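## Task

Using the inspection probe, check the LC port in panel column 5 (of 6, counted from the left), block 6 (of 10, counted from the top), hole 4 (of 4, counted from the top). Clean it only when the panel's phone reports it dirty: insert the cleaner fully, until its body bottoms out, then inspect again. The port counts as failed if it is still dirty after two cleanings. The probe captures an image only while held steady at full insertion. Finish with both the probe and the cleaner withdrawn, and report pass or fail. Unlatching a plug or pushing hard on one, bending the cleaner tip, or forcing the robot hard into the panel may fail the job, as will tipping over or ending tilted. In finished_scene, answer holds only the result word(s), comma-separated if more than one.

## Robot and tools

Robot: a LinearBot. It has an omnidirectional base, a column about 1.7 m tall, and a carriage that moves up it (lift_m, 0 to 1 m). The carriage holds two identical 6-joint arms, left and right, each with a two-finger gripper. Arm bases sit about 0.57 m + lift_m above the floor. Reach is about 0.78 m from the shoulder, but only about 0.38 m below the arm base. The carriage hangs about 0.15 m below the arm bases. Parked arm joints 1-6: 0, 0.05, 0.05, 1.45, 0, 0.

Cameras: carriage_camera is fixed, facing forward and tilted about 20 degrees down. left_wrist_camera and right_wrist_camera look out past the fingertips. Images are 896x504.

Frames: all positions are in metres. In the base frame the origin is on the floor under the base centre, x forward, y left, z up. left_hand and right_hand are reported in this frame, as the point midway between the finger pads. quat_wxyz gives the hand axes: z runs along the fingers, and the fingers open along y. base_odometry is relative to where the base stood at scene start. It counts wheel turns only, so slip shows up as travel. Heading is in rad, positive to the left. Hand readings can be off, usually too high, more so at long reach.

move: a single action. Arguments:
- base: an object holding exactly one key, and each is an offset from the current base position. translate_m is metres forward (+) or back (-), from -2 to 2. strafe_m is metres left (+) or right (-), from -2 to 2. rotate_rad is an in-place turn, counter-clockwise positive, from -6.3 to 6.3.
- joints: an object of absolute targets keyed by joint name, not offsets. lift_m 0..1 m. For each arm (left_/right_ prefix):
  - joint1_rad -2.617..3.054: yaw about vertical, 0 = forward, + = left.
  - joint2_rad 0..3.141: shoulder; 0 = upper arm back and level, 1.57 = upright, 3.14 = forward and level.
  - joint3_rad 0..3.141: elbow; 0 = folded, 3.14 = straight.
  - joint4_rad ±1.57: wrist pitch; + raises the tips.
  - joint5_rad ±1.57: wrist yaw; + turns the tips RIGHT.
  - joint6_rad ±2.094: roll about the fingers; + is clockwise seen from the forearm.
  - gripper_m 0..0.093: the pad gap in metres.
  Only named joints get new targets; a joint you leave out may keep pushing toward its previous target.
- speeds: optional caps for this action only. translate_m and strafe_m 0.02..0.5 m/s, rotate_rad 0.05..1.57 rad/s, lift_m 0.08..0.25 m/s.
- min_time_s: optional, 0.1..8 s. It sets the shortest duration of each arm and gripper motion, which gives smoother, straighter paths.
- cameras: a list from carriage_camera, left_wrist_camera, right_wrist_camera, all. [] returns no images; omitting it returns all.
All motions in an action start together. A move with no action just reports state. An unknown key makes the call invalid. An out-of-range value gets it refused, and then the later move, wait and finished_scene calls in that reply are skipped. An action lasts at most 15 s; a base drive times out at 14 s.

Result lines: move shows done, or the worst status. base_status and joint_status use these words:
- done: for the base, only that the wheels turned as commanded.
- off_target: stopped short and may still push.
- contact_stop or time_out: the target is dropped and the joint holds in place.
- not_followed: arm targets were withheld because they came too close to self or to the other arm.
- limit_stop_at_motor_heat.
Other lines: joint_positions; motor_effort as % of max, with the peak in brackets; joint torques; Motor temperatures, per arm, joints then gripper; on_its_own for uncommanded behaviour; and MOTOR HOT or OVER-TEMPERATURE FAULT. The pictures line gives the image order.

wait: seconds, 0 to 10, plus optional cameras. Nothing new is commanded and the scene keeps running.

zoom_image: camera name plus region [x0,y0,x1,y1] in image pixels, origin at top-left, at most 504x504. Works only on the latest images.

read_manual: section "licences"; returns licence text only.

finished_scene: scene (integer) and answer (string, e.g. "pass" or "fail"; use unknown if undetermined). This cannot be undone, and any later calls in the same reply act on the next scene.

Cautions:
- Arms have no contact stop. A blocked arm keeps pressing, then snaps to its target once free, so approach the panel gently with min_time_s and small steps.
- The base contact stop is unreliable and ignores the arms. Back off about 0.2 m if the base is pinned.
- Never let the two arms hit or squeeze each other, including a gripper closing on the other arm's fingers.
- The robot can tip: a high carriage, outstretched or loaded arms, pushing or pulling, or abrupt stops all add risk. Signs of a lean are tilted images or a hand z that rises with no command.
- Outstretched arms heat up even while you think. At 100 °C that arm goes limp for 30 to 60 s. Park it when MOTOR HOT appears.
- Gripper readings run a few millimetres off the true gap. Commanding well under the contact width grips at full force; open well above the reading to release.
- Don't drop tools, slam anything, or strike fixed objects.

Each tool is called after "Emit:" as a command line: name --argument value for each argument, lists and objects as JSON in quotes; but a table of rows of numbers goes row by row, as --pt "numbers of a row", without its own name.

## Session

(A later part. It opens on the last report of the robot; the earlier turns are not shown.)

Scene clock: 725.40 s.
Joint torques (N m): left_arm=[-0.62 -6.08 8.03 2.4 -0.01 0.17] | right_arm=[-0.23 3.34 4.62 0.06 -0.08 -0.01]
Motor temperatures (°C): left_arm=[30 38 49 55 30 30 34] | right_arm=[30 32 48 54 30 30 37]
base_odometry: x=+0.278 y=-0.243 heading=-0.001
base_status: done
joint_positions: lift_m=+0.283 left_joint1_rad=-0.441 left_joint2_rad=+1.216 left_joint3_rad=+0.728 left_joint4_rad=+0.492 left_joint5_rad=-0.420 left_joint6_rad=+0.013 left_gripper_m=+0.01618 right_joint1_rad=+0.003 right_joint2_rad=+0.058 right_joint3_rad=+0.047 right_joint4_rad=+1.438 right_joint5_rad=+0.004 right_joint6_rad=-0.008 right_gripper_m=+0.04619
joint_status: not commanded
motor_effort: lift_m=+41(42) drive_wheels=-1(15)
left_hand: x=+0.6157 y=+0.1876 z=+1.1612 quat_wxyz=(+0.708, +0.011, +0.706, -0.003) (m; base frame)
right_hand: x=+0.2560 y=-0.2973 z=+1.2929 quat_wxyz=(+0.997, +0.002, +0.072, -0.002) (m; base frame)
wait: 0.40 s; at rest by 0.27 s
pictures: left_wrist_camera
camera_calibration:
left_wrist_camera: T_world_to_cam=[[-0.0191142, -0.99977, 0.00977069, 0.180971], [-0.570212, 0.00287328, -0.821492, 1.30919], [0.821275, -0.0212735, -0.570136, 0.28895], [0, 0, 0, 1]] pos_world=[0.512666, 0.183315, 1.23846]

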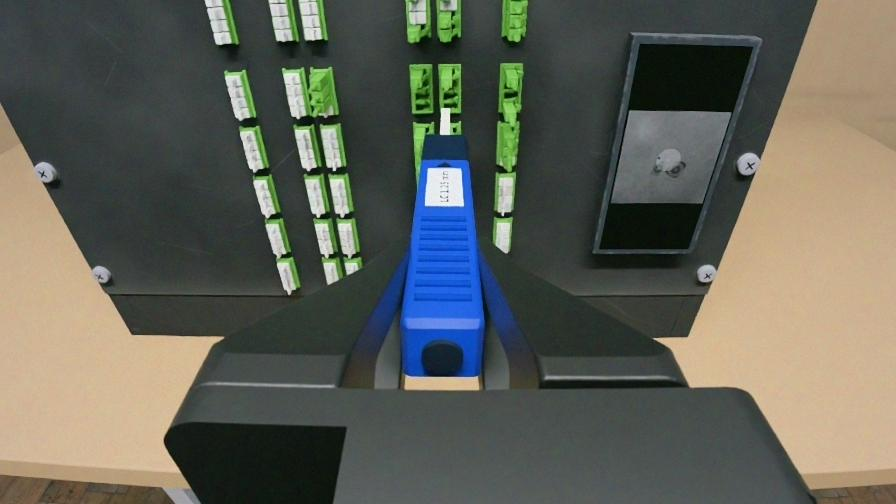

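Emit:
move --joints '{"left_joint1_rad": -0.4455}' --cameras '[]'

Emit:
wait --seconds 0.4 --cameras '["left_wrist_camera"]'

Emit:
zoom_image --camera "left_wrist_camera" --region '[425, 80, 475, 140]'

Scene clock: 728.73 s.
Joint torques (N m): left_arm=[-0.81 -6.06 8.05 2.4 -0.01 0.17] | right_arm=[-0.24 3.28 4.59 0.11 -0.09 -0.01]
Motor temperatures (°C): left_arm=[30 38 49 55 30 30 34] | right_arm=[30 32 48 54 30 30 37]
move: done
base_odometry: x=+0.278 y=-0.243 heading=-0.001
base_status: not commanded
joint_positions: lift_m=+0.283 left_joint1_rad=-0.441 left_joint2_rad=+1.216 left_joint3_rad=+0.728 left_joint4_rad=+0.492 left_joint5_rad=-0.420 left_joint6_rad=+0.013 left_gripper_m=+0.01618 right_joint1_rad=+0.003 right_joint2_rad=+0.058 right_joint3_rad=+0.047 right_joint4_rad=+1.438 right_joint5_rad=+0.004 right_joint6_rad=-0.008 right_gripper_m=+0.04619
joint_status: all done
motor_effort: lift_m=+42(42) drive_wheels=-1(1)
left_hand: x=+0.6157 y=+0.1876 z=+1.1612 quat_wxyz=(+0.708, +0.011, +0.706, -0.003) (m; base frame)
right_hand: x=+0.2560 y=-0.2973 z=+1.2929 quat_wxyz=(+0.997, +0.002, +0.072, -0.002) (m; base frame)
pictures: none
No camera images: "cameras" was empty.

Scene clock: 729.13 s.
Joint torques (N m): left_arm=[-0.84 -6.05 8.05 2.4 -0.01 0.17] | right_arm=[-0.29 3.34 4.6 0.08 -0.08 -0.01]
Motor temperatures (°C): left_arm=[30 38 49 55 30 30 34] | right_arm=[30 32 48 54 30 30 37]
base_odometry: x=+0.278 y=-0.243 heading=-0.001
base_status: not commanded
joint_positions: lift_m=+0.283 left_joint1_rad=-0.441 left_joint2_rad=+1.216 left_joint3_rad=+0.728 left_joint4_rad=+0.492 left_joint5_rad=-0.420 left_joint6_rad=+0.013 left_gripper_m=+0.01618 right_joint1_rad=+0.003 right_joint2_rad=+0.058 right_joint3_rad=+0.047 right_joint4_rad=+1.438 right_joint5_rad=+0.004 right_joint6_rad=-0.008 right_gripper_m=+0.04619
joint_status: all done
motor_effort: lift_m=+41(42) drive_wheels=-1(1)
left_hand: x=+0.6157 y=+0.1876 z=+1.1612 quat_wxyz=(+0.708, +0.011, +0.706, -0.003) (m; base frame)
right_hand: x=+0.2560 y=-0.2973 z=+1.2929 quat_wxyz=(+0.997, +0.002, +0.072, -0.002) (m; base frame)
wait: 0.40 s; at rest by 0.27 s
pictures: left_wrist_camera
camera_calibration:
left_wrist_camera: T_world_to_cam=[[-0.0191142, -0.99977, 0.00977069, 0.180971], [-0.570212, 0.00287328, -0.821492, 1.30919], [0.821275, -0.0212735, -0.570136, 0.28895], [0, 0, 0, 1]] pos_world=[0.512666, 0.183315, 1.23846]

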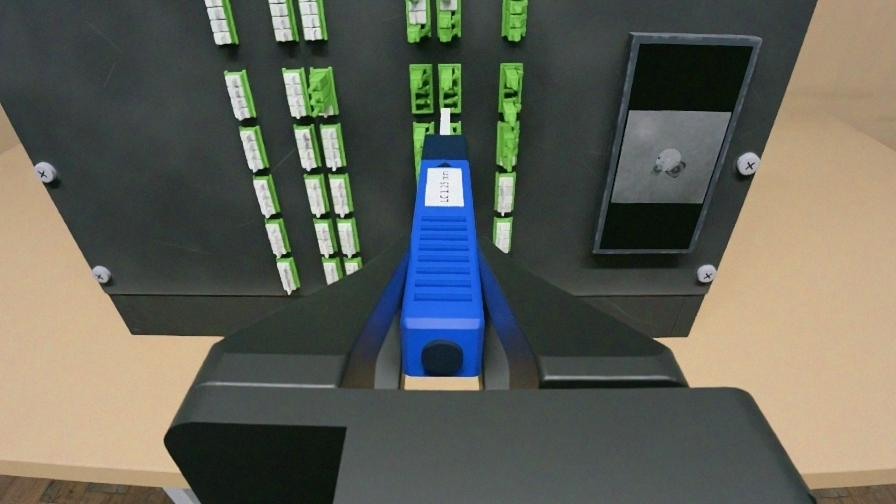

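Scaled by 8.400 from the camera's 896x504 image, which has a finer 1280x720 frame.

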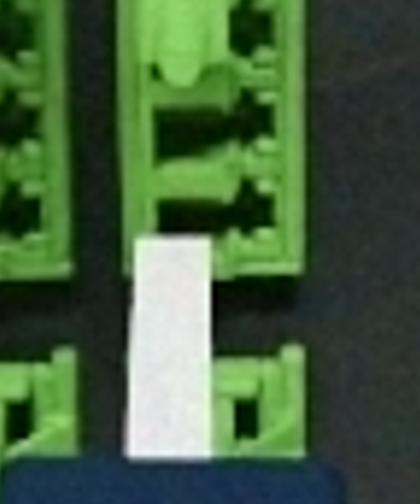

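Emit:
move --base '{"strafe_m":-0.0015}' --speeds '{"strafe_m":0.02}' --cameras '["left_wrist_camera"]'

Emit:
wait --seconds 0.4 --cameras '["left_wrist_camera"]'

Emit:
zoom_image --camera "left_wrist_camera" --region '[425, 80, 475, 140]'

Scene clock: 741.43 s.
Joint torques (N m): left_arm=[-0.46 -6.06 8.06 2.39 -0.02 0.17] | right_arm=[-0.42 3.17 4.44 0.09 -0.08 0]
Motor temperatures (°C): left_arm=[30 38 49 55 30 30 34] | right_arm=[30 31 48 52 30 30 37]
move: done
base_odometry: x=+0.278 y=-0.244 heading=+0.000
base_status: done
joint_positions: lift_m=+0.283 left_joint1_rad=-0.445 left_joint2_rad=+1.216 left_joint3_rad=+0.728 left_joint4_rad=+0.492 left_joint5_rad=-0.420 left_joint6_rad=+0.013 left_gripper_m=+0.01618 right_joint1_rad=+0.003 right_joint2_rad=+0.058 right_joint3_rad=+0.047 right_joint4_rad=+1.438 right_joint5_rad=+0.005 right_joint6_rad=-0.008 right_gripper_m=+0.04619
joint_status: not commanded
motor_effort: lift_m=+41(42) drive_wheels=-2(5)
left_hand: x=+0.6153 y=+0.1861 z=+1.1612 quat_wxyz=(+0.708, +0.013, +0.706, -0.005) (m; base frame)
right_hand: x=+0.2560 y=-0.2975 z=+1.2929 quat_wxyz=(+0.997, +0.002, +0.072, -0.003) (m; base frame)
pictures: left_wrist_camera
camera_calibration:
left_wrist_camera: T_world_to_cam=[[-0.0232768, -0.999682, 0.00973637, 0.182036], [-0.570201, 0.00527581, -0.821488, 1.3085], [0.821175, -0.0246733, -0.570143, 0.289953], [0, 0, 0, 1]] pos_world=[0.512243, 0.182228, 1.23846]

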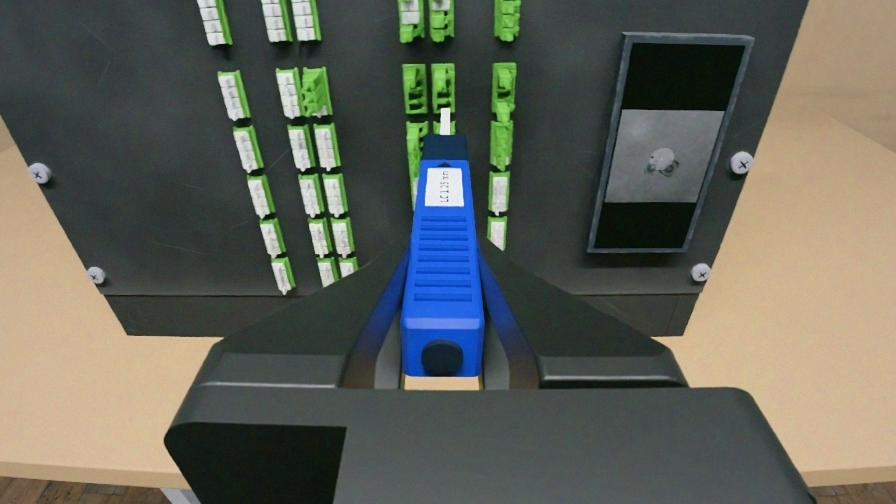

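Scene clock: 741.83 s.
Joint torques (N m): left_arm=[-0.58 -6.08 8.06 2.39 -0.01 0.18] | right_arm=[-0.28 3.3 4.41 0.09 -0.13 0.03]
Motor temperatures (°C): left_arm=[30 38 49 55 30 30 34] | right_arm=[30 31 48 52 30 30 37]
base_odometry: x=+0.278 y=-0.244 heading=+0.000
base_status: done
joint_positions: lift_m=+0.283 left_joint1_rad=-0.445 left_joint2_rad=+1.216 left_joint3_rad=+0.728 left_joint4_rad=+0.492 left_joint5_rad=-0.420 left_joint6_rad=+0.013 left_gripper_m=+0.01618 right_joint1_rad=+0.003 right_joint2_rad=+0.058 right_joint3_rad=+0.047 right_joint4_rad=+1.438 right_joint5_rad=+0.005 right_joint6_rad=-0.008 right_gripper_m=+0.04619
joint_status: not commanded
motor_effort: lift_m=+41(42) drive_wheels=-2(5)
left_hand: x=+0.6153 y=+0.1862 z=+1.1612 quat_wxyz=(+0.708, +0.013, +0.706, -0.005) (m; base frame)
right_hand: x=+0.2560 y=-0.2975 z=+1.2929 quat_wxyz=(+0.997, +0.002, +0.072, -0.003) (m; base frame)
wait: 0.40 s; at rest by 0.27 s
pictures: left_wrist_camera
camera_calibration:
left_wrist_camera: T_world_to_cam=[[-0.0229164, -0.99969, 0.00972968, 0.18186], [-0.570207, 0.0050759, -0.821485, 1.30854], [0.821181, -0.0243735, -0.570147, 0.289898], [0, 0, 0, 1]] pos_world=[0.512245, 0.182227, 1.23846]

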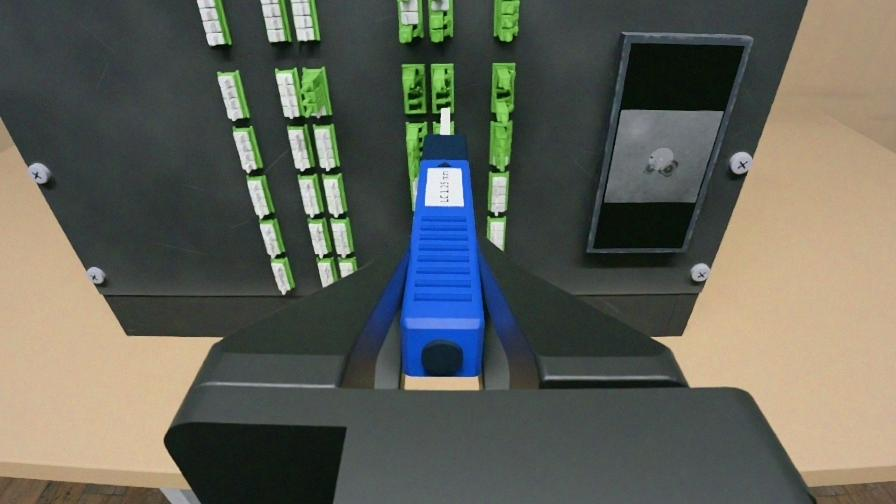

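Scaled by 8.400 from the camera's 896x504 image, which has a finer 1280x720 frame.

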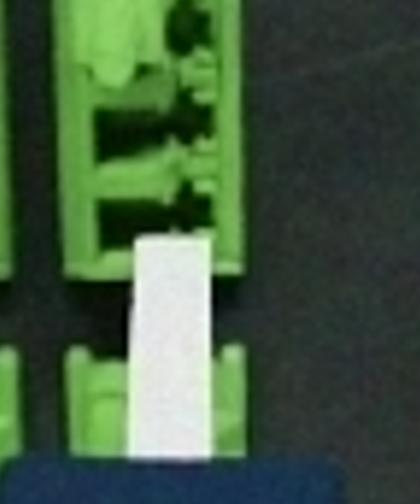

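Emit:
move --base '{"strafe_m":0.0015}' --speeds '{"strafe_m":0.02}' --cameras '[]'

Emit:
wait --seconds 0.4 --cameras '["left_wrist_camera"]'

Emit:
zoom_image --camera "left_wrist_camera" --region '[425, 80, 475, 140]'

Scene clock: 747.30 s.
Joint torques (N m): left_arm=[-0.38 -6.08 8.05 2.39 -0.07 0.17] | right_arm=[-0.24 3.3 4.49 0.1 -0.1 0]
Motor temperatures (°C): left_arm=[30 38 49 55 30 30 34] | right_arm=[30 31 48 51 30 30 37]
move: done
base_odometry: x=+0.278 y=-0.243 heading=+0.000
base_status: done
joint_positions: lift_m=+0.283 left_joint1_rad=-0.445 left_joint2_rad=+1.216 left_joint3_rad=+0.728 left_joint4_rad=+0.492 left_joint5_rad=-0.420 left_joint6_rad=+0.013 left_gripper_m=+0.01618 right_joint1_rad=+0.002 right_joint2_rad=+0.058 right_joint3_rad=+0.047 right_joint4_rad=+1.438 right_joint5_rad=+0.004 right_joint6_rad=-0.008 right_gripper_m=+0.04619
joint_status: not commanded
motor_effort: lift_m=+41(42) drive_wheels=+3(6)
left_hand: x=+0.6153 y=+0.1861 z=+1.1612 quat_wxyz=(+0.708, +0.013, +0.706, -0.005) (m; base frame)
right_hand: x=+0.2560 y=-0.2974 z=+1.2929 quat_wxyz=(+0.997, +0.002, +0.072, -0.003) (m; base frame)
pictures: none
No camera images: "cameras" was empty.

Scene clock: 747.70 s.
Joint torques (N m): left_arm=[-0.44 -6.01 8.01 2.4 -0.02 0.16] | right_arm=[-0.25 3.37 4.63 0.08 -0.1 0]
Motor temperatures (°C): left_arm=[30 38 49 55 30 30 34] | right_arm=[30 31 48 51 30 30 37]
base_odometry: x=+0.278 y=-0.243 heading=+0.000
base_status: done
joint_positions: lift_m=+0.283 left_joint1_rad=-0.445 left_joint2_rad=+1.216 left_joint3_rad=+0.728 left_joint4_rad=+0.492 left_joint5_rad=-0.420 left_joint6_rad=+0.013 left_gripper_m=+0.01618 right_joint1_rad=+0.002 right_joint2_rad=+0.058 right_joint3_rad=+0.047 right_joint4_rad=+1.438 right_joint5_rad=+0.004 right_joint6_rad=-0.008 right_gripper_m=+0.04619
joint_status: not commanded
motor_effort: lift_m=+41(42) drive_wheels=+3(6)
left_hand: x=+0.6153 y=+0.1859 z=+1.1612 quat_wxyz=(+0.708, +0.013, +0.706, -0.005) (m; base frame)
right_hand: x=+0.2560 y=-0.2974 z=+1.2929 quat_wxyz=(+0.997, +0.002, +0.072, -0.003) (m; base frame)
wait: 0.40 s; at rest by 0.27 s
pictures: left_wrist_camera
camera_calibration:
left_wrist_camera: T_world_to_cam=[[-0.0236438, -0.999676, 0.00938268, 0.182459], [-0.57019, 0.00577553, -0.821492, 1.30835], [0.821172, -0.0247731, -0.570142, 0.29005], [0, 0, 0, 1]] pos_world=[0.512141, 0.182029, 1.23846]

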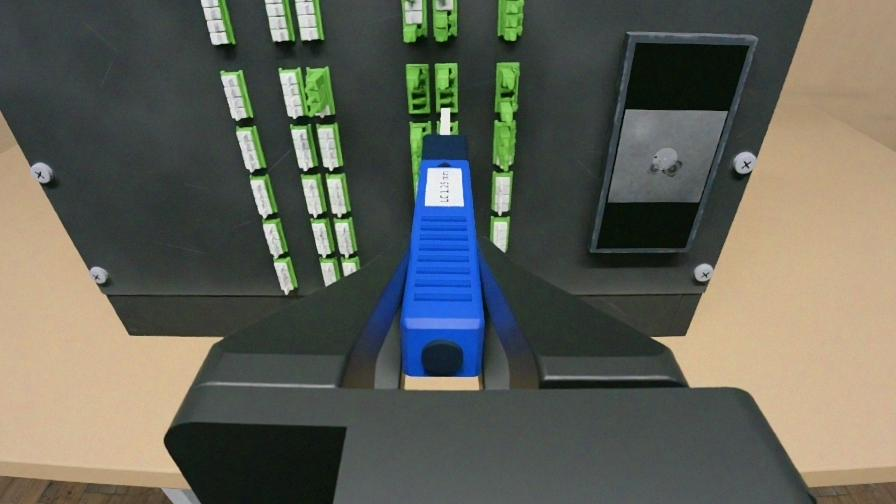

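Scaled by 8.400 from the camera's 896x504 image, which has a finer 1280x720 frame.

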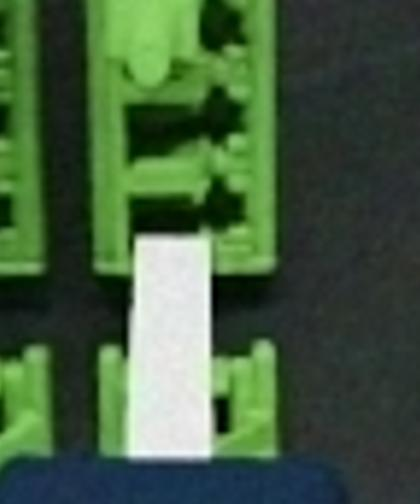

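Emit:
move --base '{"translate_m":0.004}' --speeds '{"translate_m":0.02}' --cameras '[]'

Emit:
wait --seconds 0.4 --cameras '["left_wrist_camera"]'

Emit:
zoom_image --camera "left_wrist_camera" --region '[425, 80, 475, 140]'

Scene clock: 750.37 s.
Joint torques (N m): left_arm=[-0.53 -6.11 8.08 2.41 -0.02 0.17] | right_arm=[-0.31 3.36 4.6 0.08 -0.09 -0.01]
Motor temperatures (°C): left_arm=[30 38 49 55 30 30 34] | right_arm=[30 31 48 51 30 30 37]
move: done
base_odometry: x=+0.282 y=-0.243 heading=-0.001
base_status: done
joint_positions: lift_m=+0.283 left_joint1_rad=-0.445 left_joint2_rad=+1.216 left_joint3_rad=+0.728 left_joint4_rad=+0.492 left_joint5_rad=-0.420 left_joint6_rad=+0.013 left_gripper_m=+0.01618 right_joint1_rad=+0.002 right_joint2_rad=+0.058 right_joint3_rad=+0.047 right_joint4_rad=+1.438 right_joint5_rad=+0.004 right_joint6_rad=-0.008 right_gripper_m=+0.04619
joint_status: not commanded
motor_effort: lift_m=+40(42) drive_wheels=-1(12)
left_hand: x=+0.6153 y=+0.1858 z=+1.1611 quat_wxyz=(+0.708, +0.013, +0.706, -0.005) (m; base frame)
right_hand: x=+0.2560 y=-0.2974 z=+1.2928 quat_wxyz=(+0.997, +0.002, +0.072, -0.003) (m; base frame)
pictures: none
No camera images: "cameras" was empty.

Scene clock: 750.77 s.
Joint torques (N m): left_arm=[-0.5 -6.09 8.05 2.4 -0.01 0.17] | right_arm=[-0.21 3.37 4.59 0.07 -0.09 -0.02]
Motor temperatures (°C): left_arm=[30 38 49 55 30 30 34] | right_arm=[30 31 48 51 30 30 37]
base_odometry: x=+0.282 y=-0.243 heading=-0.001
base_status: done
joint_positions: lift_m=+0.283 left_joint1_rad=-0.445 left_joint2_rad=+1.216 left_joint3_rad=+0.728 left_joint4_rad=+0.492 left_joint5_rad=-0.420 left_joint6_rad=+0.013 left_gripper_m=+0.01618 right_joint1_rad=+0.002 right_joint2_rad=+0.058 right_joint3_rad=+0.047 right_joint4_rad=+1.438 right_joint5_rad=+0.004 right_joint6_rad=-0.008 right_gripper_m=+0.04619
joint_status: not commanded
motor_effort: lift_m=+41(42) drive_wheels=-1(12)
left_hand: x=+0.6153 y=+0.1858 z=+1.1611 quat_wxyz=(+0.708, +0.013, +0.706, -0.005) (m; base frame)
right_hand: x=+0.2560 y=-0.2974 z=+1.2929 quat_wxyz=(+0.997, +0.002, +0.072, -0.003) (m; base frame)
wait: 0.40 s; at rest by 0.27 s
pictures: left_wrist_camera
camera_calibration:
left_wrist_camera: T_world_to_cam=[[-0.0240325, -0.999669, 0.00917676, 0.182816], [-0.570477, 0.00617522, -0.821291, 1.30815], [0.820962, -0.0249728, -0.570436, 0.290417], [0, 0, 0, 1]] pos_world=[0.512239, 0.18193, 1.23836]

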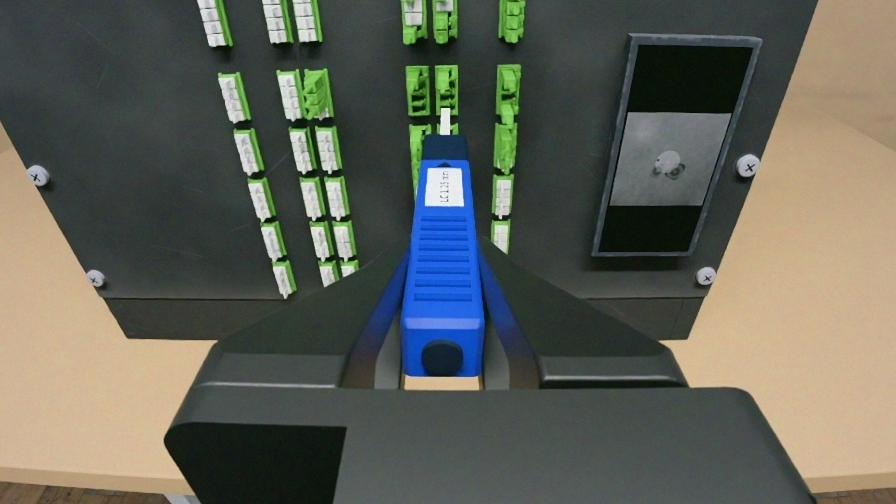

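Scaled by 8.400 from the camera's 896x504 image, which has a finer 1280x720 frame.

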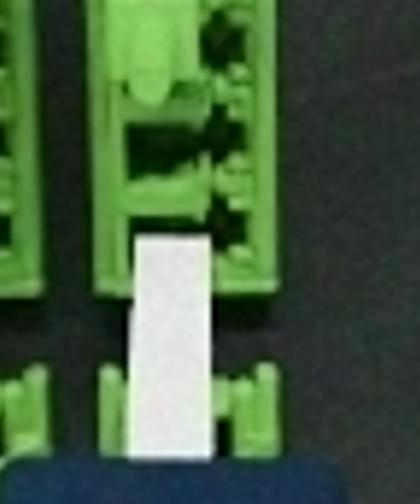

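Emit:
move --base '{"translate_m":0.003}' --speeds '{"translate_m":0.02}' --cameras '[]'

Emit:
wait --seconds 0.4 --cameras '["left_wrist_camera"]'

Emit:
zoom_image --camera "left_wrist_camera" --region '[425, 80, 475, 140]'

Scene clock: 753.97 s.
Joint torques (N m): left_arm=[-0.44 -6.04 8.02 2.41 -0.01 0.17] | right_arm=[-0.24 3.4 4.63 0.11 -0.09 0.01]
Motor temperatures (°C): left_arm=[30 38 49 55 30 30 34] | right_arm=[30 31 48 51 30 30 37]
move: done
base_odometry: x=+0.285 y=-0.243 heading=-0.001
base_status: done
joint_positions: lift_m=+0.283 left_joint1_rad=-0.445 left_joint2_rad=+1.216 left_joint3_rad=+0.728 left_joint4_rad=+0.492 left_joint5_rad=-0.420 left_joint6_rad=+0.013 left_gripper_m=+0.01618 right_joint1_rad=+0.002 right_joint2_rad=+0.058 right_joint3_rad=+0.047 right_joint4_rad=+1.437 right_joint5_rad=+0.004 right_joint6_rad=-0.008 right_gripper_m=+0.04619
joint_status: not commanded
motor_effort: lift_m=+41(42) drive_wheels=+2(8)
left_hand: x=+0.6153 y=+0.1858 z=+1.1611 quat_wxyz=(+0.708, +0.013, +0.706, -0.005) (m; base frame)
right_hand: x=+0.2562 y=-0.2974 z=+1.2928 quat_wxyz=(+0.997, +0.002, +0.072, -0.003) (m; base frame)
pictures: none
No camera images: "cameras" was empty.

Scene clock: 754.37 s.
Joint torques (N m): left_arm=[-0.44 -6.08 8.02 2.4 -0.02 0.16] | right_arm=[-0.21 3.3 4.53 0.08 -0.07 -0.02]
Motor temperatures (°C): left_arm=[30 38 49 55 30 30 34] | right_arm=[30 31 48 51 30 30 37]
base_odometry: x=+0.285 y=-0.243 heading=-0.001
base_status: done
joint_positions: lift_m=+0.283 left_joint1_rad=-0.445 left_joint2_rad=+1.216 left_joint3_rad=+0.728 left_joint4_rad=+0.492 left_joint5_rad=-0.420 left_joint6_rad=+0.013 left_gripper_m=+0.01618 right_joint1_rad=+0.002 right_joint2_rad=+0.058 right_joint3_rad=+0.047 right_joint4_rad=+1.438 right_joint5_rad=+0.004 right_joint6_rad=-0.008 right_gripper_m=+0.04619
joint_status: not commanded
motor_effort: lift_m=+41(42) drive_wheels=+2(8)
left_hand: x=+0.6153 y=+0.1858 z=+1.1611 quat_wxyz=(+0.708, +0.013, +0.706, -0.005) (m; base frame)
right_hand: x=+0.2560 y=-0.2974 z=+1.2928 quat_wxyz=(+0.997, +0.002, +0.072, -0.003) (m; base frame)
wait: 0.40 s; at rest by 0.27 s
pictures: left_wrist_camera
camera_calibration:
left_wrist_camera: T_world_to_cam=[[-0.0240325, -0.999669, 0.00917676, 0.182816], [-0.570477, 0.00617522, -0.821291, 1.30815], [0.820962, -0.0249728, -0.570436, 0.290417], [0, 0, 0, 1]] pos_world=[0.512239, 0.18193, 1.23836]

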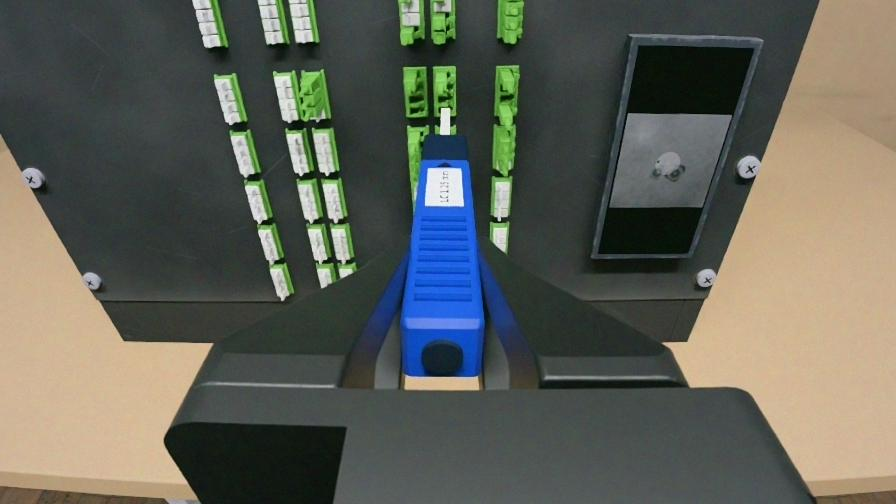

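Scaled by 8.400 from the camera's 896x504 image, which has a finer 1280x720 frame.

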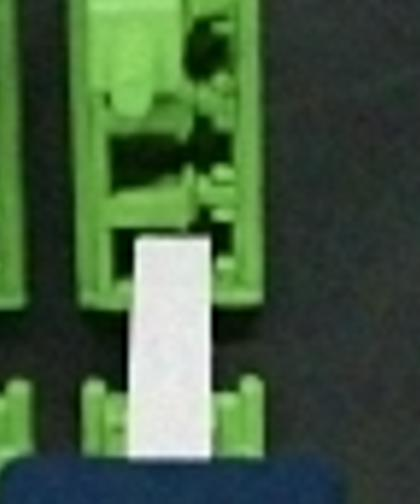

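Emit:
move --base '{"strafe_m":0.001}' --speeds '{"strafe_m":0.02}' --cameras '[]'

Emit:
wait --seconds 0.4 --cameras '["left_wrist_camera"]'

Emit:
zoom_image --camera "left_wrist_camera" --region '[425, 80, 475, 140]'

Scene clock: 757.10 s.
Joint torques (N m): left_arm=[-0.46 -6.04 8.03 2.42 -0.02 0.15] | right_arm=[-0.21 3.26 4.6 0.08 -0.1 0.01]
Motor temperatures (°C): left_arm=[30 38 49 55 30 30 34] | right_arm=[30 31 48 50 30 30 37]
move: done
base_odometry: x=+0.285 y=-0.242 heading=-0.001
base_status: done
joint_positions: lift_m=+0.283 left_joint1_rad=-0.445 left_joint2_rad=+1.216 left_joint3_rad=+0.728 left_joint4_rad=+0.492 left_joint5_rad=-0.420 left_joint6_rad=+0.013 left_gripper_m=+0.01618 right_joint1_rad=+0.002 right_joint2_rad=+0.058 right_joint3_rad=+0.047 right_joint4_rad=+1.438 right_joint5_rad=+0.004 right_joint6_rad=-0.008 right_gripper_m=+0.04619
joint_status: not commanded
motor_effort: lift_m=+41(42) drive_wheels=+4(4)
left_hand: x=+0.6153 y=+0.1859 z=+1.1611 quat_wxyz=(+0.708, +0.013, +0.706, -0.005) (m; base frame)
right_hand: x=+0.2560 y=-0.2973 z=+1.2928 quat_wxyz=(+0.997, +0.002, +0.072, -0.003) (m; base frame)
pictures: none
No camera images: "cameras" was empty.

Scene clock: 757.50 s.
Joint torques (N m): left_arm=[-0.4 -6.09 8.02 2.4 -0.02 0.16] | right_arm=[-0.17 3.29 4.63 0.06 -0.09 0]
Motor temperatures (°C): left_arm=[30 38 49 55 30 30 34] | right_arm=[30 31 48 50 30 30 37]
base_odometry: x=+0.285 y=-0.242 heading=-0.001
base_status: done
joint_positions: lift_m=+0.283 left_joint1_rad=-0.445 left_joint2_rad=+1.216 left_joint3_rad=+0.728 left_joint4_rad=+0.492 left_joint5_rad=-0.420 left_joint6_rad=+0.013 left_gripper_m=+0.01618 right_joint1_rad=+0.002 right_joint2_rad=+0.058 right_joint3_rad=+0.047 right_joint4_rad=+1.438 right_joint5_rad=+0.004 right_joint6_rad=-0.008 right_gripper_m=+0.04619
joint_status: not commanded
motor_effort: lift_m=+41(42) drive_wheels=+4(4)
left_hand: x=+0.6153 y=+0.1858 z=+1.1611 quat_wxyz=(+0.708, +0.013, +0.706, -0.005) (m; base frame)
right_hand: x=+0.2560 y=-0.2973 z=+1.2928 quat_wxyz=(+0.997, +0.002, +0.072, -0.003) (m; base frame)
wait: 0.40 s; at rest by 0.27 s
pictures: left_wrist_camera
camera_calibration:
left_wrist_camera: T_world_to_cam=[[-0.0240325, -0.999669, 0.00917676, 0.182816], [-0.570477, 0.00617522, -0.821291, 1.30815], [0.820962, -0.0249728, -0.570436, 0.290417], [0, 0, 0, 1]] pos_world=[0.512239, 0.18193, 1.23836]

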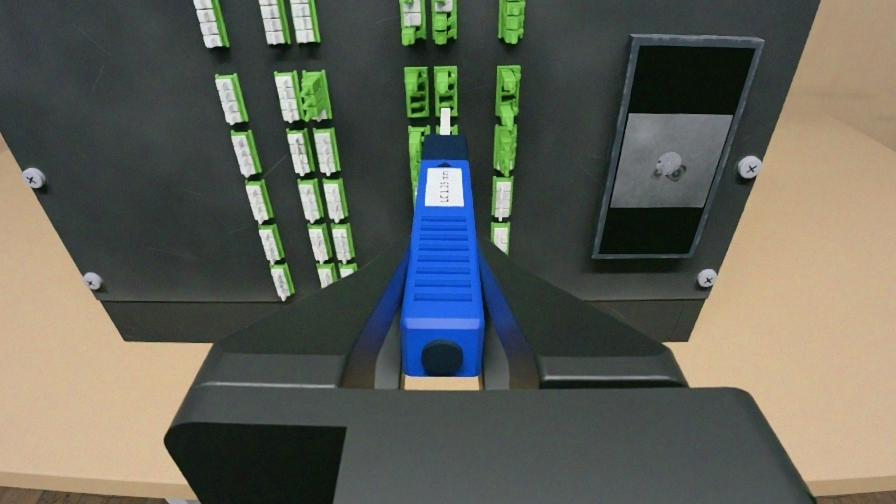

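Scaled by 8.400 from the camera's 896x504 image, which has a finer 1280x720 frame.

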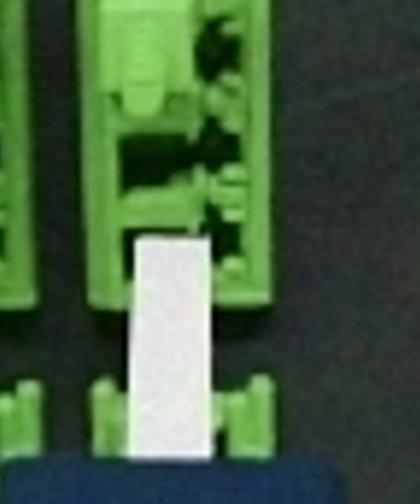

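Emit:
move --base '{"strafe_m":0.0008}' --speeds '{"strafe_m":0.02}' --cameras '[]'

Emit:
wait --seconds 0.4 --cameras '["left_wrist_camera"]'

Emit:
zoom_image --camera "left_wrist_camera" --region '[425, 80, 475, 140]'

Scene clock: 760.47 s.
Joint torques (N m): left_arm=[-0.47 -6.04 8.06 2.4 -0.02 0.17] | right_arm=[-0.13 3.37 4.64 0.08 -0.1 0.03]
Motor temperatures (°C): left_arm=[30 38 49 55 30 30 34] | right_arm=[30 31 47 50 30 30 37]
move: done
base_odometry: x=+0.285 y=-0.241 heading=-0.001
base_status: done
joint_positions: lift_m=+0.283 left_joint1_rad=-0.445 left_joint2_rad=+1.216 left_joint3_rad=+0.728 left_joint4_rad=+0.492 left_joint5_rad=-0.420 left_joint6_rad=+0.013 left_gripper_m=+0.01618 right_joint1_rad=+0.002 right_joint2_rad=+0.058 right_joint3_rad=+0.047 right_joint4_rad=+1.438 right_joint5_rad=+0.004 right_joint6_rad=-0.008 right_gripper_m=+0.04619
joint_status: not commanded
motor_effort: lift_m=+42(42) drive_wheels=+4(4)
left_hand: x=+0.6153 y=+0.1858 z=+1.1611 quat_wxyz=(+0.708, +0.013, +0.706, -0.005) (m; base frame)
right_hand: x=+0.2560 y=-0.2973 z=+1.2928 quat_wxyz=(+0.997, +0.002, +0.072, -0.003) (m; base frame)
pictures: none
No camera images: "cameras" was empty.

Scene clock: 760.87 s.
Joint torques (N m): left_arm=[-0.39 -6.15 8.13 2.39 -0.02 0.16] | right_arm=[-0.32 3.28 4.55 0.1 -0.1 0.02]
Motor temperatures (°C): left_arm=[30 38 49 55 30 30 34] | right_arm=[30 31 47 50 30 30 37]
base_odometry: x=+0.285 y=-0.241 heading=-0.001
base_status: done
joint_positions: lift_m=+0.283 left_joint1_rad=-0.445 left_joint2_rad=+1.216 left_joint3_rad=+0.728 left_joint4_rad=+0.492 left_joint5_rad=-0.420 left_joint6_rad=+0.013 left_gripper_m=+0.01618 right_joint1_rad=+0.002 right_joint2_rad=+0.058 right_joint3_rad=+0.047 right_joint4_rad=+1.438 right_joint5_rad=+0.004 right_joint6_rad=-0.008 right_gripper_m=+0.04619
joint_status: not commanded
motor_effort: lift_m=+41(42) drive_wheels=+4(4)
left_hand: x=+0.6153 y=+0.1858 z=+1.1611 quat_wxyz=(+0.708, +0.013, +0.706, -0.005) (m; base frame)
right_hand: x=+0.2560 y=-0.2973 z=+1.2928 quat_wxyz=(+0.997, +0.002, +0.072, -0.003) (m; base frame)
wait: 0.40 s; at rest by 0.27 s
pictures: left_wrist_camera
camera_calibration:
left_wrist_camera: T_world_to_cam=[[-0.0240325, -0.999669, 0.00917676, 0.182816], [-0.570477, 0.00617522, -0.821291, 1.30815], [0.820962, -0.0249728, -0.570436, 0.290417], [0, 0, 0, 1]] pos_world=[0.512239, 0.18193, 1.23836]

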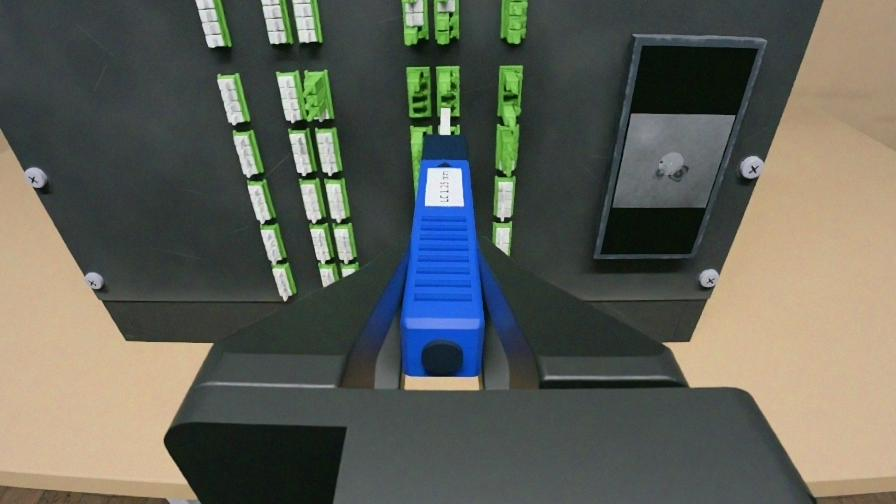

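Scaled by 8.400 from the camera's 896x504 image, which has a finer 1280x720 frame.

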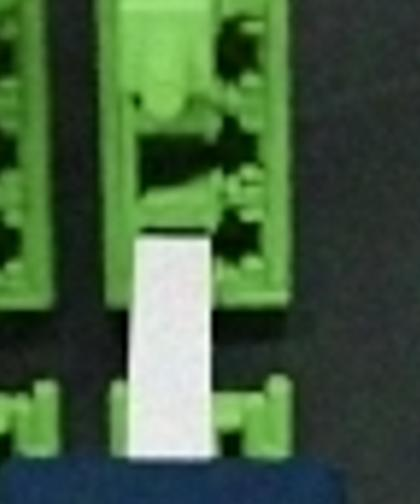

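Emit:
move --base '{"translate_m":0.0025}' --speeds '{"translate_m":0.02}' --cameras '[]'

Emit:
wait --seconds 0.4 --cameras '["left_wrist_camera"]'

Emit:
zoom_image --camera "left_wrist_camera" --region '[425, 80, 475, 140]'

Scene clock: 764.63 s.
Joint torques (N m): left_arm=[-0.44 -6.05 8.05 2.42 -0.03 0.16] | right_arm=[-0.25 3.29 4.53 0.17 -0.11 0.02]
Motor temperatures (°C): left_arm=[30 38 49 55 30 30 34] | right_arm=[30 31 47 50 30 30 37]
move: done
base_odometry: x=+0.287 y=-0.241 heading=-0.001
base_status: done
joint_positions: lift_m=+0.283 left_joint1_rad=-0.445 left_joint2_rad=+1.216 left_joint3_rad=+0.728 left_joint4_rad=+0.492 left_joint5_rad=-0.419 left_joint6_rad=+0.014 left_gripper_m=+0.01618 right_joint1_rad=+0.002 right_joint2_rad=+0.058 right_joint3_rad=+0.047 right_joint4_rad=+1.438 right_joint5_rad=+0.004 right_joint6_rad=-0.008 right_gripper_m=+0.04619
joint_status: not commanded
motor_effort: lift_m=+41(42) drive_wheels=-1(13)
left_hand: x=+0.6153 y=+0.1858 z=+1.1611 quat_wxyz=(+0.708, +0.014, +0.706, -0.005) (m; base frame)
right_hand: x=+0.2560 y=-0.2973 z=+1.2928 quat_wxyz=(+0.997, +0.002, +0.072, -0.003) (m; base frame)
pictures: none
No camera images: "cameras" was empty.

Scene clock: 765.03 s.
Joint torques (N m): left_arm=[-0.46 -6.09 8.03 2.4 -0.02 0.17] | right_arm=[-0.16 3.29 4.55 0.09 -0.11 -0.01]
Motor temperatures (°C): left_arm=[30 38 49 55 30 30 34] | right_arm=[30 31 47 50 30 30 37]
base_odometry: x=+0.287 y=-0.241 heading=-0.001
base_status: done
joint_positions: lift_m=+0.283 left_joint1_rad=-0.445 left_joint2_rad=+1.216 left_joint3_rad=+0.728 left_joint4_rad=+0.492 left_joint5_rad=-0.419 left_joint6_rad=+0.014 left_gripper_m=+0.01618 right_joint1_rad=+0.002 right_joint2_rad=+0.058 right_joint3_rad=+0.047 right_joint4_rad=+1.438 right_joint5_rad=+0.004 right_joint6_rad=-0.008 right_gripper_m=+0.04619
joint_status: not commanded
motor_effort: lift_m=+42(42) drive_wheels=+2(13)
left_hand: x=+0.6153 y=+0.1858 z=+1.1611 quat_wxyz=(+0.708, +0.014, +0.706, -0.005) (m; base frame)
right_hand: x=+0.2560 y=-0.2973 z=+1.2928 quat_wxyz=(+0.997, +0.002, +0.072, -0.003) (m; base frame)
wait: 0.40 s; at rest by 0.27 s
pictures: left_wrist_camera
camera_calibration:
left_wrist_camera: T_world_to_cam=[[-0.0243996, -0.999663, 0.00882321, 0.18344], [-0.570465, 0.00667492, -0.821295, 1.308], [0.820959, -0.0250726, -0.570436, 0.290519], [0, 0, 0, 1]] pos_world=[0.512137, 0.181931, 1.23835]

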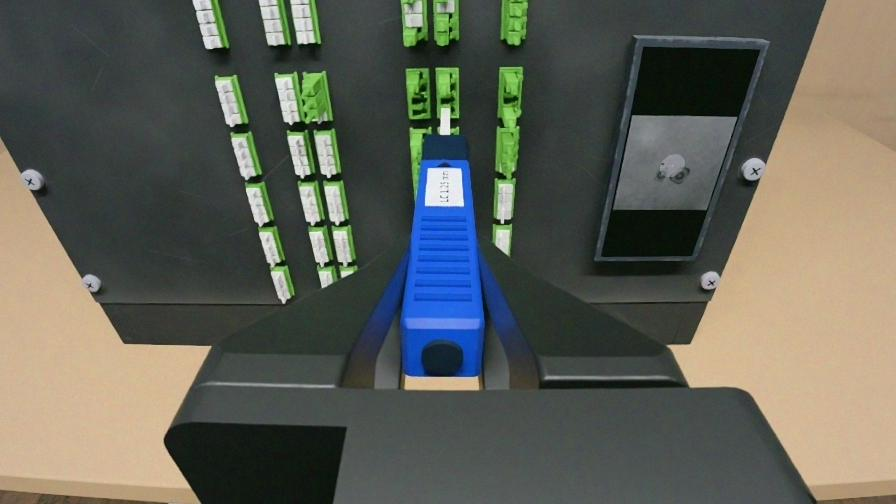

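Scaled by 8.400 from the camera's 896x504 image, which has a finer 1280x720 frame.

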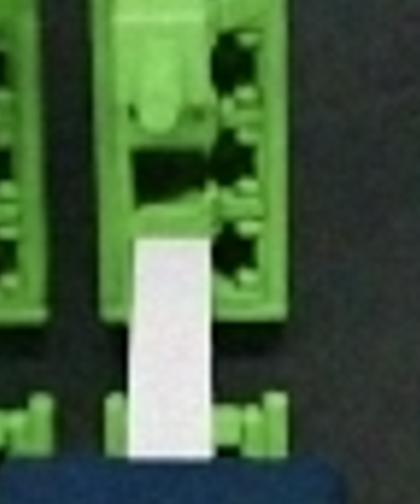

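Emit:
move --base '{"translate_m":0.002}' --speeds '{"translate_m":0.02}' --cameras '[]'

Emit:
wait --seconds 0.4 --cameras '["left_wrist_camera"]'

Emit:
zoom_image --camera "left_wrist_camera" --region '[425, 80, 475, 140]'

Scene clock: 768.17 s.
Joint torques (N m): left_arm=[-0.43 -6.05 7.99 2.4 -0.03 0.17] | right_arm=[-0.17 3.3 4.57 0.12 -0.1 0.01]
Motor temperatures (°C): left_arm=[30 38 49 55 30 30 34] | right_arm=[30 31 47 49 30 30 37]
move: done
base_odometry: x=+0.289 y=-0.241 heading=-0.001
base_status: done
joint_positions: lift_m=+0.283 left_joint1_rad=-0.445 left_joint2_rad=+1.216 left_joint3_rad=+0.728 left_joint4_rad=+0.492 left_joint5_rad=-0.419 left_joint6_rad=+0.014 left_gripper_m=+0.01618 right_joint1_rad=+0.002 right_joint2_rad=+0.058 right_joint3_rad=+0.047 right_joint4_rad=+1.437 right_joint5_rad=+0.004 right_joint6_rad=-0.008 right_gripper_m=+0.04619
joint_status: not commanded
motor_effort: lift_m=+42(43) drive_wheels=+0(10)
left_hand: x=+0.6153 y=+0.1858 z=+1.1611 quat_wxyz=(+0.708, +0.014, +0.706, -0.005) (m; base frame)
right_hand: x=+0.2562 y=-0.2973 z=+1.2928 quat_wxyz=(+0.997, +0.002, +0.072, -0.003) (m; base frame)
pictures: none
No camera images: "cameras" was empty.

Scene clock: 768.57 s.
Joint torques (N m): left_arm=[-0.44 -6.11 8.03 2.4 -0.01 0.17] | right_arm=[-0.1 3.3 4.53 0.09 -0.08 0]
Motor temperatures (°C): left_arm=[30 38 49 55 30 30 34] | right_arm=[30 31 47 49 30 30 37]
base_odometry: x=+0.289 y=-0.241 heading=-0.001
base_status: done
joint_positions: lift_m=+0.283 left_joint1_rad=-0.445 left_joint2_rad=+1.216 left_joint3_rad=+0.728 left_joint4_rad=+0.492 left_joint5_rad=-0.419 left_joint6_rad=+0.014 left_gripper_m=+0.01618 right_joint1_rad=+0.002 right_joint2_rad=+0.058 right_joint3_rad=+0.047 right_joint4_rad=+1.438 right_joint5_rad=+0.004 right_joint6_rad=-0.008 right_gripper_m=+0.04619
joint_status: not commanded
motor_effort: lift_m=+42(43) drive_wheels=+1(10)
left_hand: x=+0.6153 y=+0.1858 z=+1.1611 quat_wxyz=(+0.708, +0.014, +0.706, -0.005) (m; base frame)
right_hand: x=+0.2560 y=-0.2973 z=+1.2928 quat_wxyz=(+0.997, +0.002, +0.072, -0.003) (m; base frame)
wait: 0.40 s; at rest by 0.27 s
pictures: left_wrist_camera
camera_calibration:
left_wrist_camera: T_world_to_cam=[[-0.0243996, -0.999663, 0.00882321, 0.18344], [-0.570465, 0.00667492, -0.821295, 1.308], [0.820959, -0.0250726, -0.570436, 0.290519], [0, 0, 0, 1]] pos_world=[0.512137, 0.181931, 1.23835]

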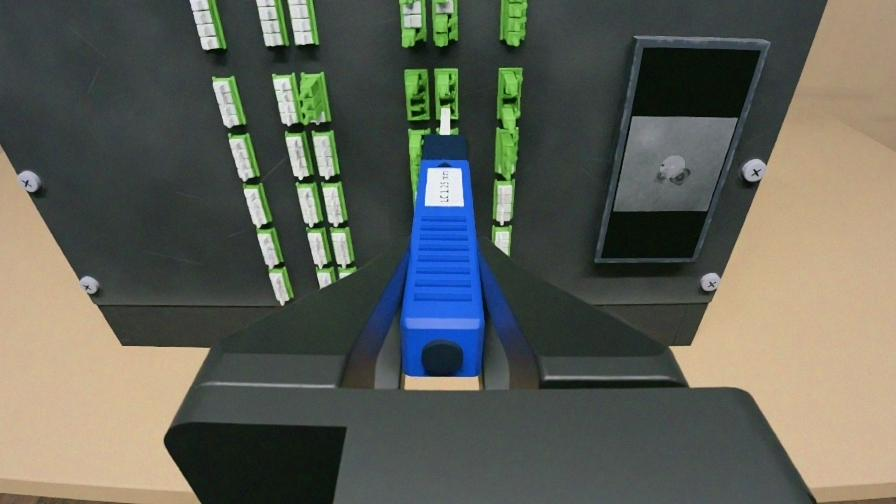

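Scaled by 8.400 from the camera's 896x504 image, which has a finer 1280x720 frame.

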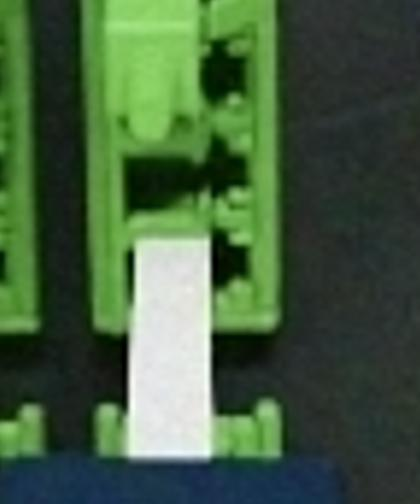

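Emit:
move --base '{"strafe_m":0.0004}' --joints '{"lift_m":0.2826}' --speeds '{"strafe_m":0.02}' --cameras '[]'

Emit:
move --base '{"translate_m":0.0015}' --speeds '{"translate_m":0.02}' --cameras '[]'

Emit:
wait --seconds 0.4 --cameras '["left_wrist_camera"]'

Emit:
zoom_image --camera "left_wrist_camera" --region '[425, 80, 475, 140]'

Scene clock: 778.40 s.
Joint torques (N m): left_arm=[-0.42 -6.09 8.02 2.4 -0.02 0.17] | right_arm=[-0.2 3.26 4.55 0.07 -0.11 -0.01]
Motor temperatures (°C): left_arm=[30 38 49 55 30 30 34] | right_arm=[30 31 47 48 30 30 37]
move: done
base_odometry: x=+0.289 y=-0.241 heading=-0.002
base_status: done
joint_positions: lift_m=+0.283 left_joint1_rad=-0.445 left_joint2_rad=+1.216 left_joint3_rad=+0.728 left_joint4_rad=+0.492 left_joint5_rad=-0.419 left_joint6_rad=+0.014 left_gripper_m=+0.01618 right_joint1_rad=+0.002 right_joint2_rad=+0.058 right_joint3_rad=+0.047 right_joint4_rad=+1.438 right_joint5_rad=+0.004 right_joint6_rad=-0.008 right_gripper_m=+0.04619
joint_status: all done
motor_effort: lift_m=+36(37) drive_wheels=+3(4)
left_hand: x=+0.6153 y=+0.1858 z=+1.1608 quat_wxyz=(+0.708, +0.014, +0.706, -0.005) (m; base frame)
right_hand: x=+0.2560 y=-0.2973 z=+1.2925 quat_wxyz=(+0.997, +0.002, +0.072, -0.003) (m; base frame)
pictures: none
No camera images: "cameras" was empty.

Scene clock: 779.00 s.
Joint torques (N m): left_arm=[-0.49 -6.09 7.98 2.4 -0.01 0.17] | right_arm=[-0.2 3.25 4.7 0.15 -0.08 -0.01]
Motor temperatures (°C): left_arm=[30 38 49 55 30 30 34] | right_arm=[30 31 47 48 30 30 37]
move: done
base_odometry: x=+0.291 y=-0.241 heading=-0.002
base_status: done
joint_positions: lift_m=+0.283 left_joint1_rad=-0.445 left_joint2_rad=+1.216 left_joint3_rad=+0.728 left_joint4_rad=+0.492 left_joint5_rad=-0.419 left_joint6_rad=+0.014 left_gripper_m=+0.01618 right_joint1_rad=+0.002 right_joint2_rad=+0.058 right_joint3_rad=+0.047 right_joint4_rad=+1.438 right_joint5_rad=+0.004 right_joint6_rad=-0.008 right_gripper_m=+0.04619
joint_status: not commanded
motor_effort: lift_m=+36(37) drive_wheels=+2(9)
left_hand: x=+0.6153 y=+0.1858 z=+1.1608 quat_wxyz=(+0.708, +0.014, +0.706, -0.005) (m; base frame)
right_hand: x=+0.2561 y=-0.2973 z=+1.2925 quat_wxyz=(+0.997, +0.002, +0.072, -0.003) (m; base frame)
pictures: none
No camera images: "cameras" was empty.

Scene clock: 779.40 s.
Joint torques (N m): left_arm=[-0.43 -6.02 8.05 2.39 -0.02 0.17] | right_arm=[-0.25 3.38 4.55 0.1 -0.09 -0.01]
Motor temperatures (°C): left_arm=[30 38 49 55 30 30 34] | right_arm=[30 31 47 48 30 30 37]
base_odometry: x=+0.291 y=-0.241 heading=-0.002
base_status: done
joint_positions: lift_m=+0.283 left_joint1_rad=-0.445 left_joint2_rad=+1.216 left_joint3_rad=+0.728 left_joint4_rad=+0.492 left_joint5_rad=-0.419 left_joint6_rad=+0.014 left_gripper_m=+0.01618 right_joint1_rad=+0.002 right_joint2_rad=+0.058 right_joint3_rad=+0.047 right_joint4_rad=+1.438 right_joint5_rad=+0.004 right_joint6_rad=-0.008 right_gripper_m=+0.04619
joint_status: not commanded
motor_effort: lift_m=+35(37) drive_wheels=+2(9)
left_hand: x=+0.6153 y=+0.1858 z=+1.1608 quat_wxyz=(+0.708, +0.014, +0.706, -0.005) (m; base frame)
right_hand: x=+0.2560 y=-0.2973 z=+1.2925 quat_wxyz=(+0.997, +0.002, +0.072, -0.003) (m; base frame)
wait: 0.40 s; at rest by 0.27 s
pictures: left_wrist_camera
camera_calibration:
left_wrist_camera: T_world_to_cam=[[-0.0243996, -0.999663, 0.00882321, 0.183442], [-0.570465, 0.00667492, -0.821295, 1.30775], [0.820959, -0.0250726, -0.570436, 0.290348], [0, 0, 0, 1]] pos_world=[0.512137, 0.181931, 1.23805]

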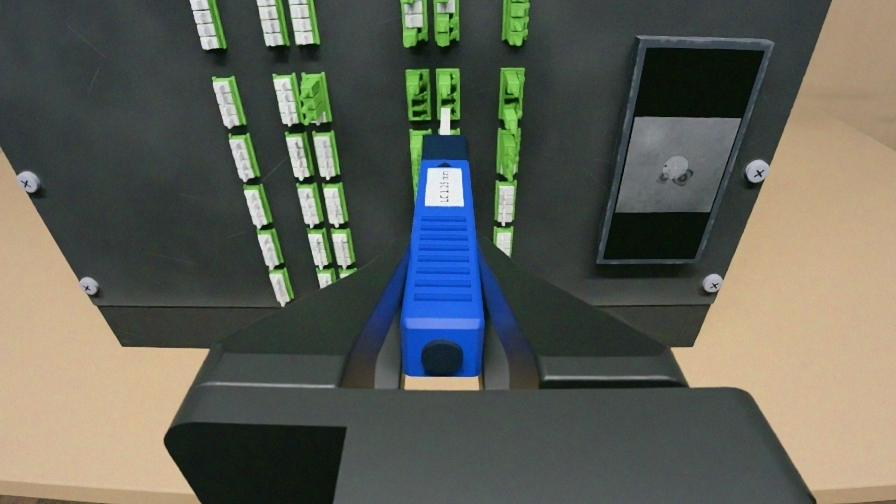

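Scaled by 8.400 from the camera's 896x504 image, which has a finer 1280x720 frame.

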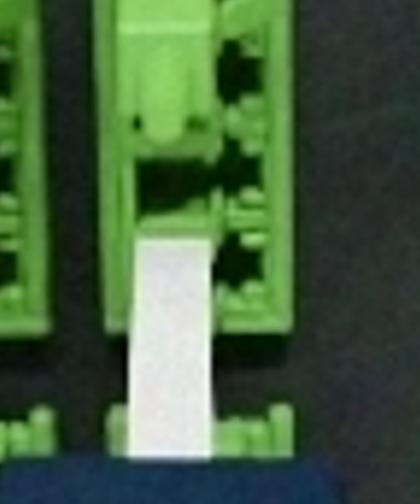

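Emit:
move --joints '{"lift_m":0.2818}' --cameras '[]'

Emit:
wait --seconds 0.4 --cameras '["left_wrist_camera"]'

Emit:
zoom_image --camera "left_wrist_camera" --region '[425, 80, 475, 140]'

Scene clock: 784.07 s.
Joint torques (N m): left_arm=[-0.42 -6.09 8.13 2.4 -0.03 0.17] | right_arm=[-0.2 3.44 4.63 0.1 -0.1 -0.01]
Motor temperatures (°C): left_arm=[30 38 49 55 30 30 34] | right_arm=[30 31 47 48 30 30 37]
move: done
base_odometry: x=+0.291 y=-0.241 heading=-0.002
base_status: not commanded
joint_positions: lift_m=+0.282 left_joint1_rad=-0.445 left_joint2_rad=+1.216 left_joint3_rad=+0.728 left_joint4_rad=+0.492 left_joint5_rad=-0.419 left_joint6_rad=+0.014 left_gripper_m=+0.01618 right_joint1_rad=+0.002 right_joint2_rad=+0.058 right_joint3_rad=+0.046 right_joint4_rad=+1.438 right_joint5_rad=+0.004 right_joint6_rad=-0.008 right_gripper_m=+0.04619
joint_status: all done
motor_effort: lift_m=+36(36) drive_wheels=+2(2)
left_hand: x=+0.6153 y=+0.1858 z=+1.1601 quat_wxyz=(+0.708, +0.013, +0.706, -0.005) (m; base frame)
right_hand: x=+0.2562 y=-0.2973 z=+1.2916 quat_wxyz=(+0.997, +0.002, +0.072, -0.003) (m; base frame)
pictures: none
No camera images: "cameras" was empty.

Scene clock: 784.47 s.
Joint torques (N m): left_arm=[-0.46 -6.08 8.05 2.39 -0.02 0.17] | right_arm=[-0.23 3.43 4.62 0.08 -0.09 0.02]
Motor temperatures (°C): left_arm=[30 38 49 55 30 30 34] | right_arm=[30 31 47 48 30 30 37]
base_odometry: x=+0.291 y=-0.241 heading=-0.002
base_status: not commanded
joint_positions: lift_m=+0.282 left_joint1_rad=-0.445 left_joint2_rad=+1.216 left_joint3_rad=+0.728 left_joint4_rad=+0.492 left_joint5_rad=-0.419 left_joint6_rad=+0.014 left_gripper_m=+0.01618 right_joint1_rad=+0.002 right_joint2_rad=+0.058 right_joint3_rad=+0.046 right_joint4_rad=+1.438 right_joint5_rad=+0.004 right_joint6_rad=-0.008 right_gripper_m=+0.04619
joint_status: all done
motor_effort: lift_m=+35(36) drive_wheels=+2(2)
left_hand: x=+0.6153 y=+0.1858 z=+1.1601 quat_wxyz=(+0.708, +0.013, +0.706, -0.005) (m; base frame)
right_hand: x=+0.2562 y=-0.2973 z=+1.2916 quat_wxyz=(+0.997, +0.002, +0.072, -0.003) (m; base frame)
wait: 0.40 s; at rest by 0.27 s
pictures: left_wrist_camera
camera_calibration:
left_wrist_camera: T_world_to_cam=[[-0.0244281, -0.999661, 0.00895355, 0.183302], [-0.57017, 0.00657506, -0.8215, 1.3073], [0.821163, -0.0251727, -0.570138, 0.289494], [0, 0, 0, 1]] pos_world=[0.512137, 0.181931, 1.23735]

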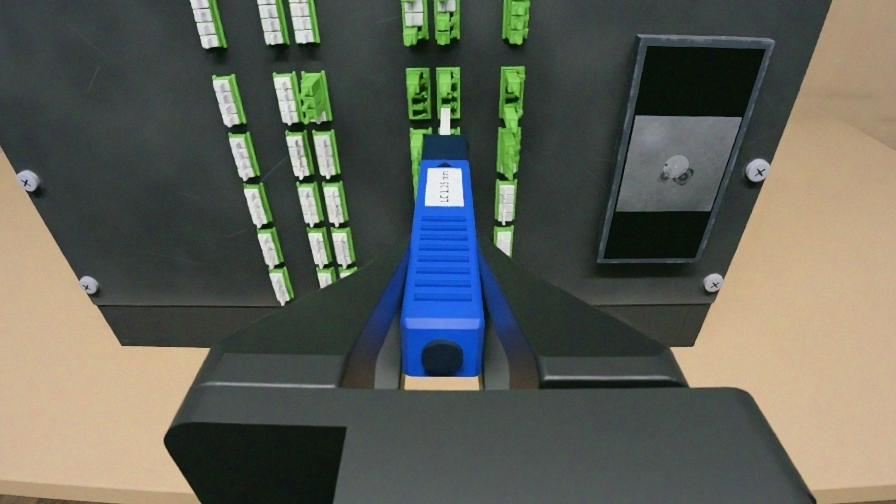

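Scaled by 8.400 from the camera's 896x504 image, which has a finer 1280x720 frame.

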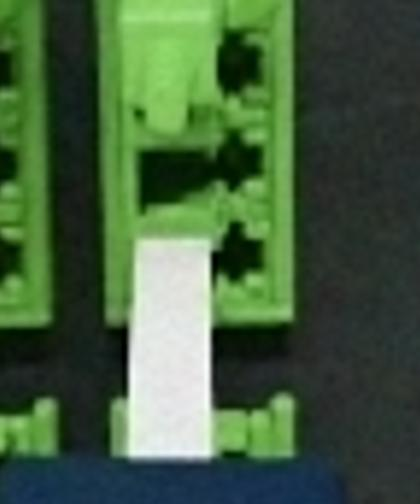

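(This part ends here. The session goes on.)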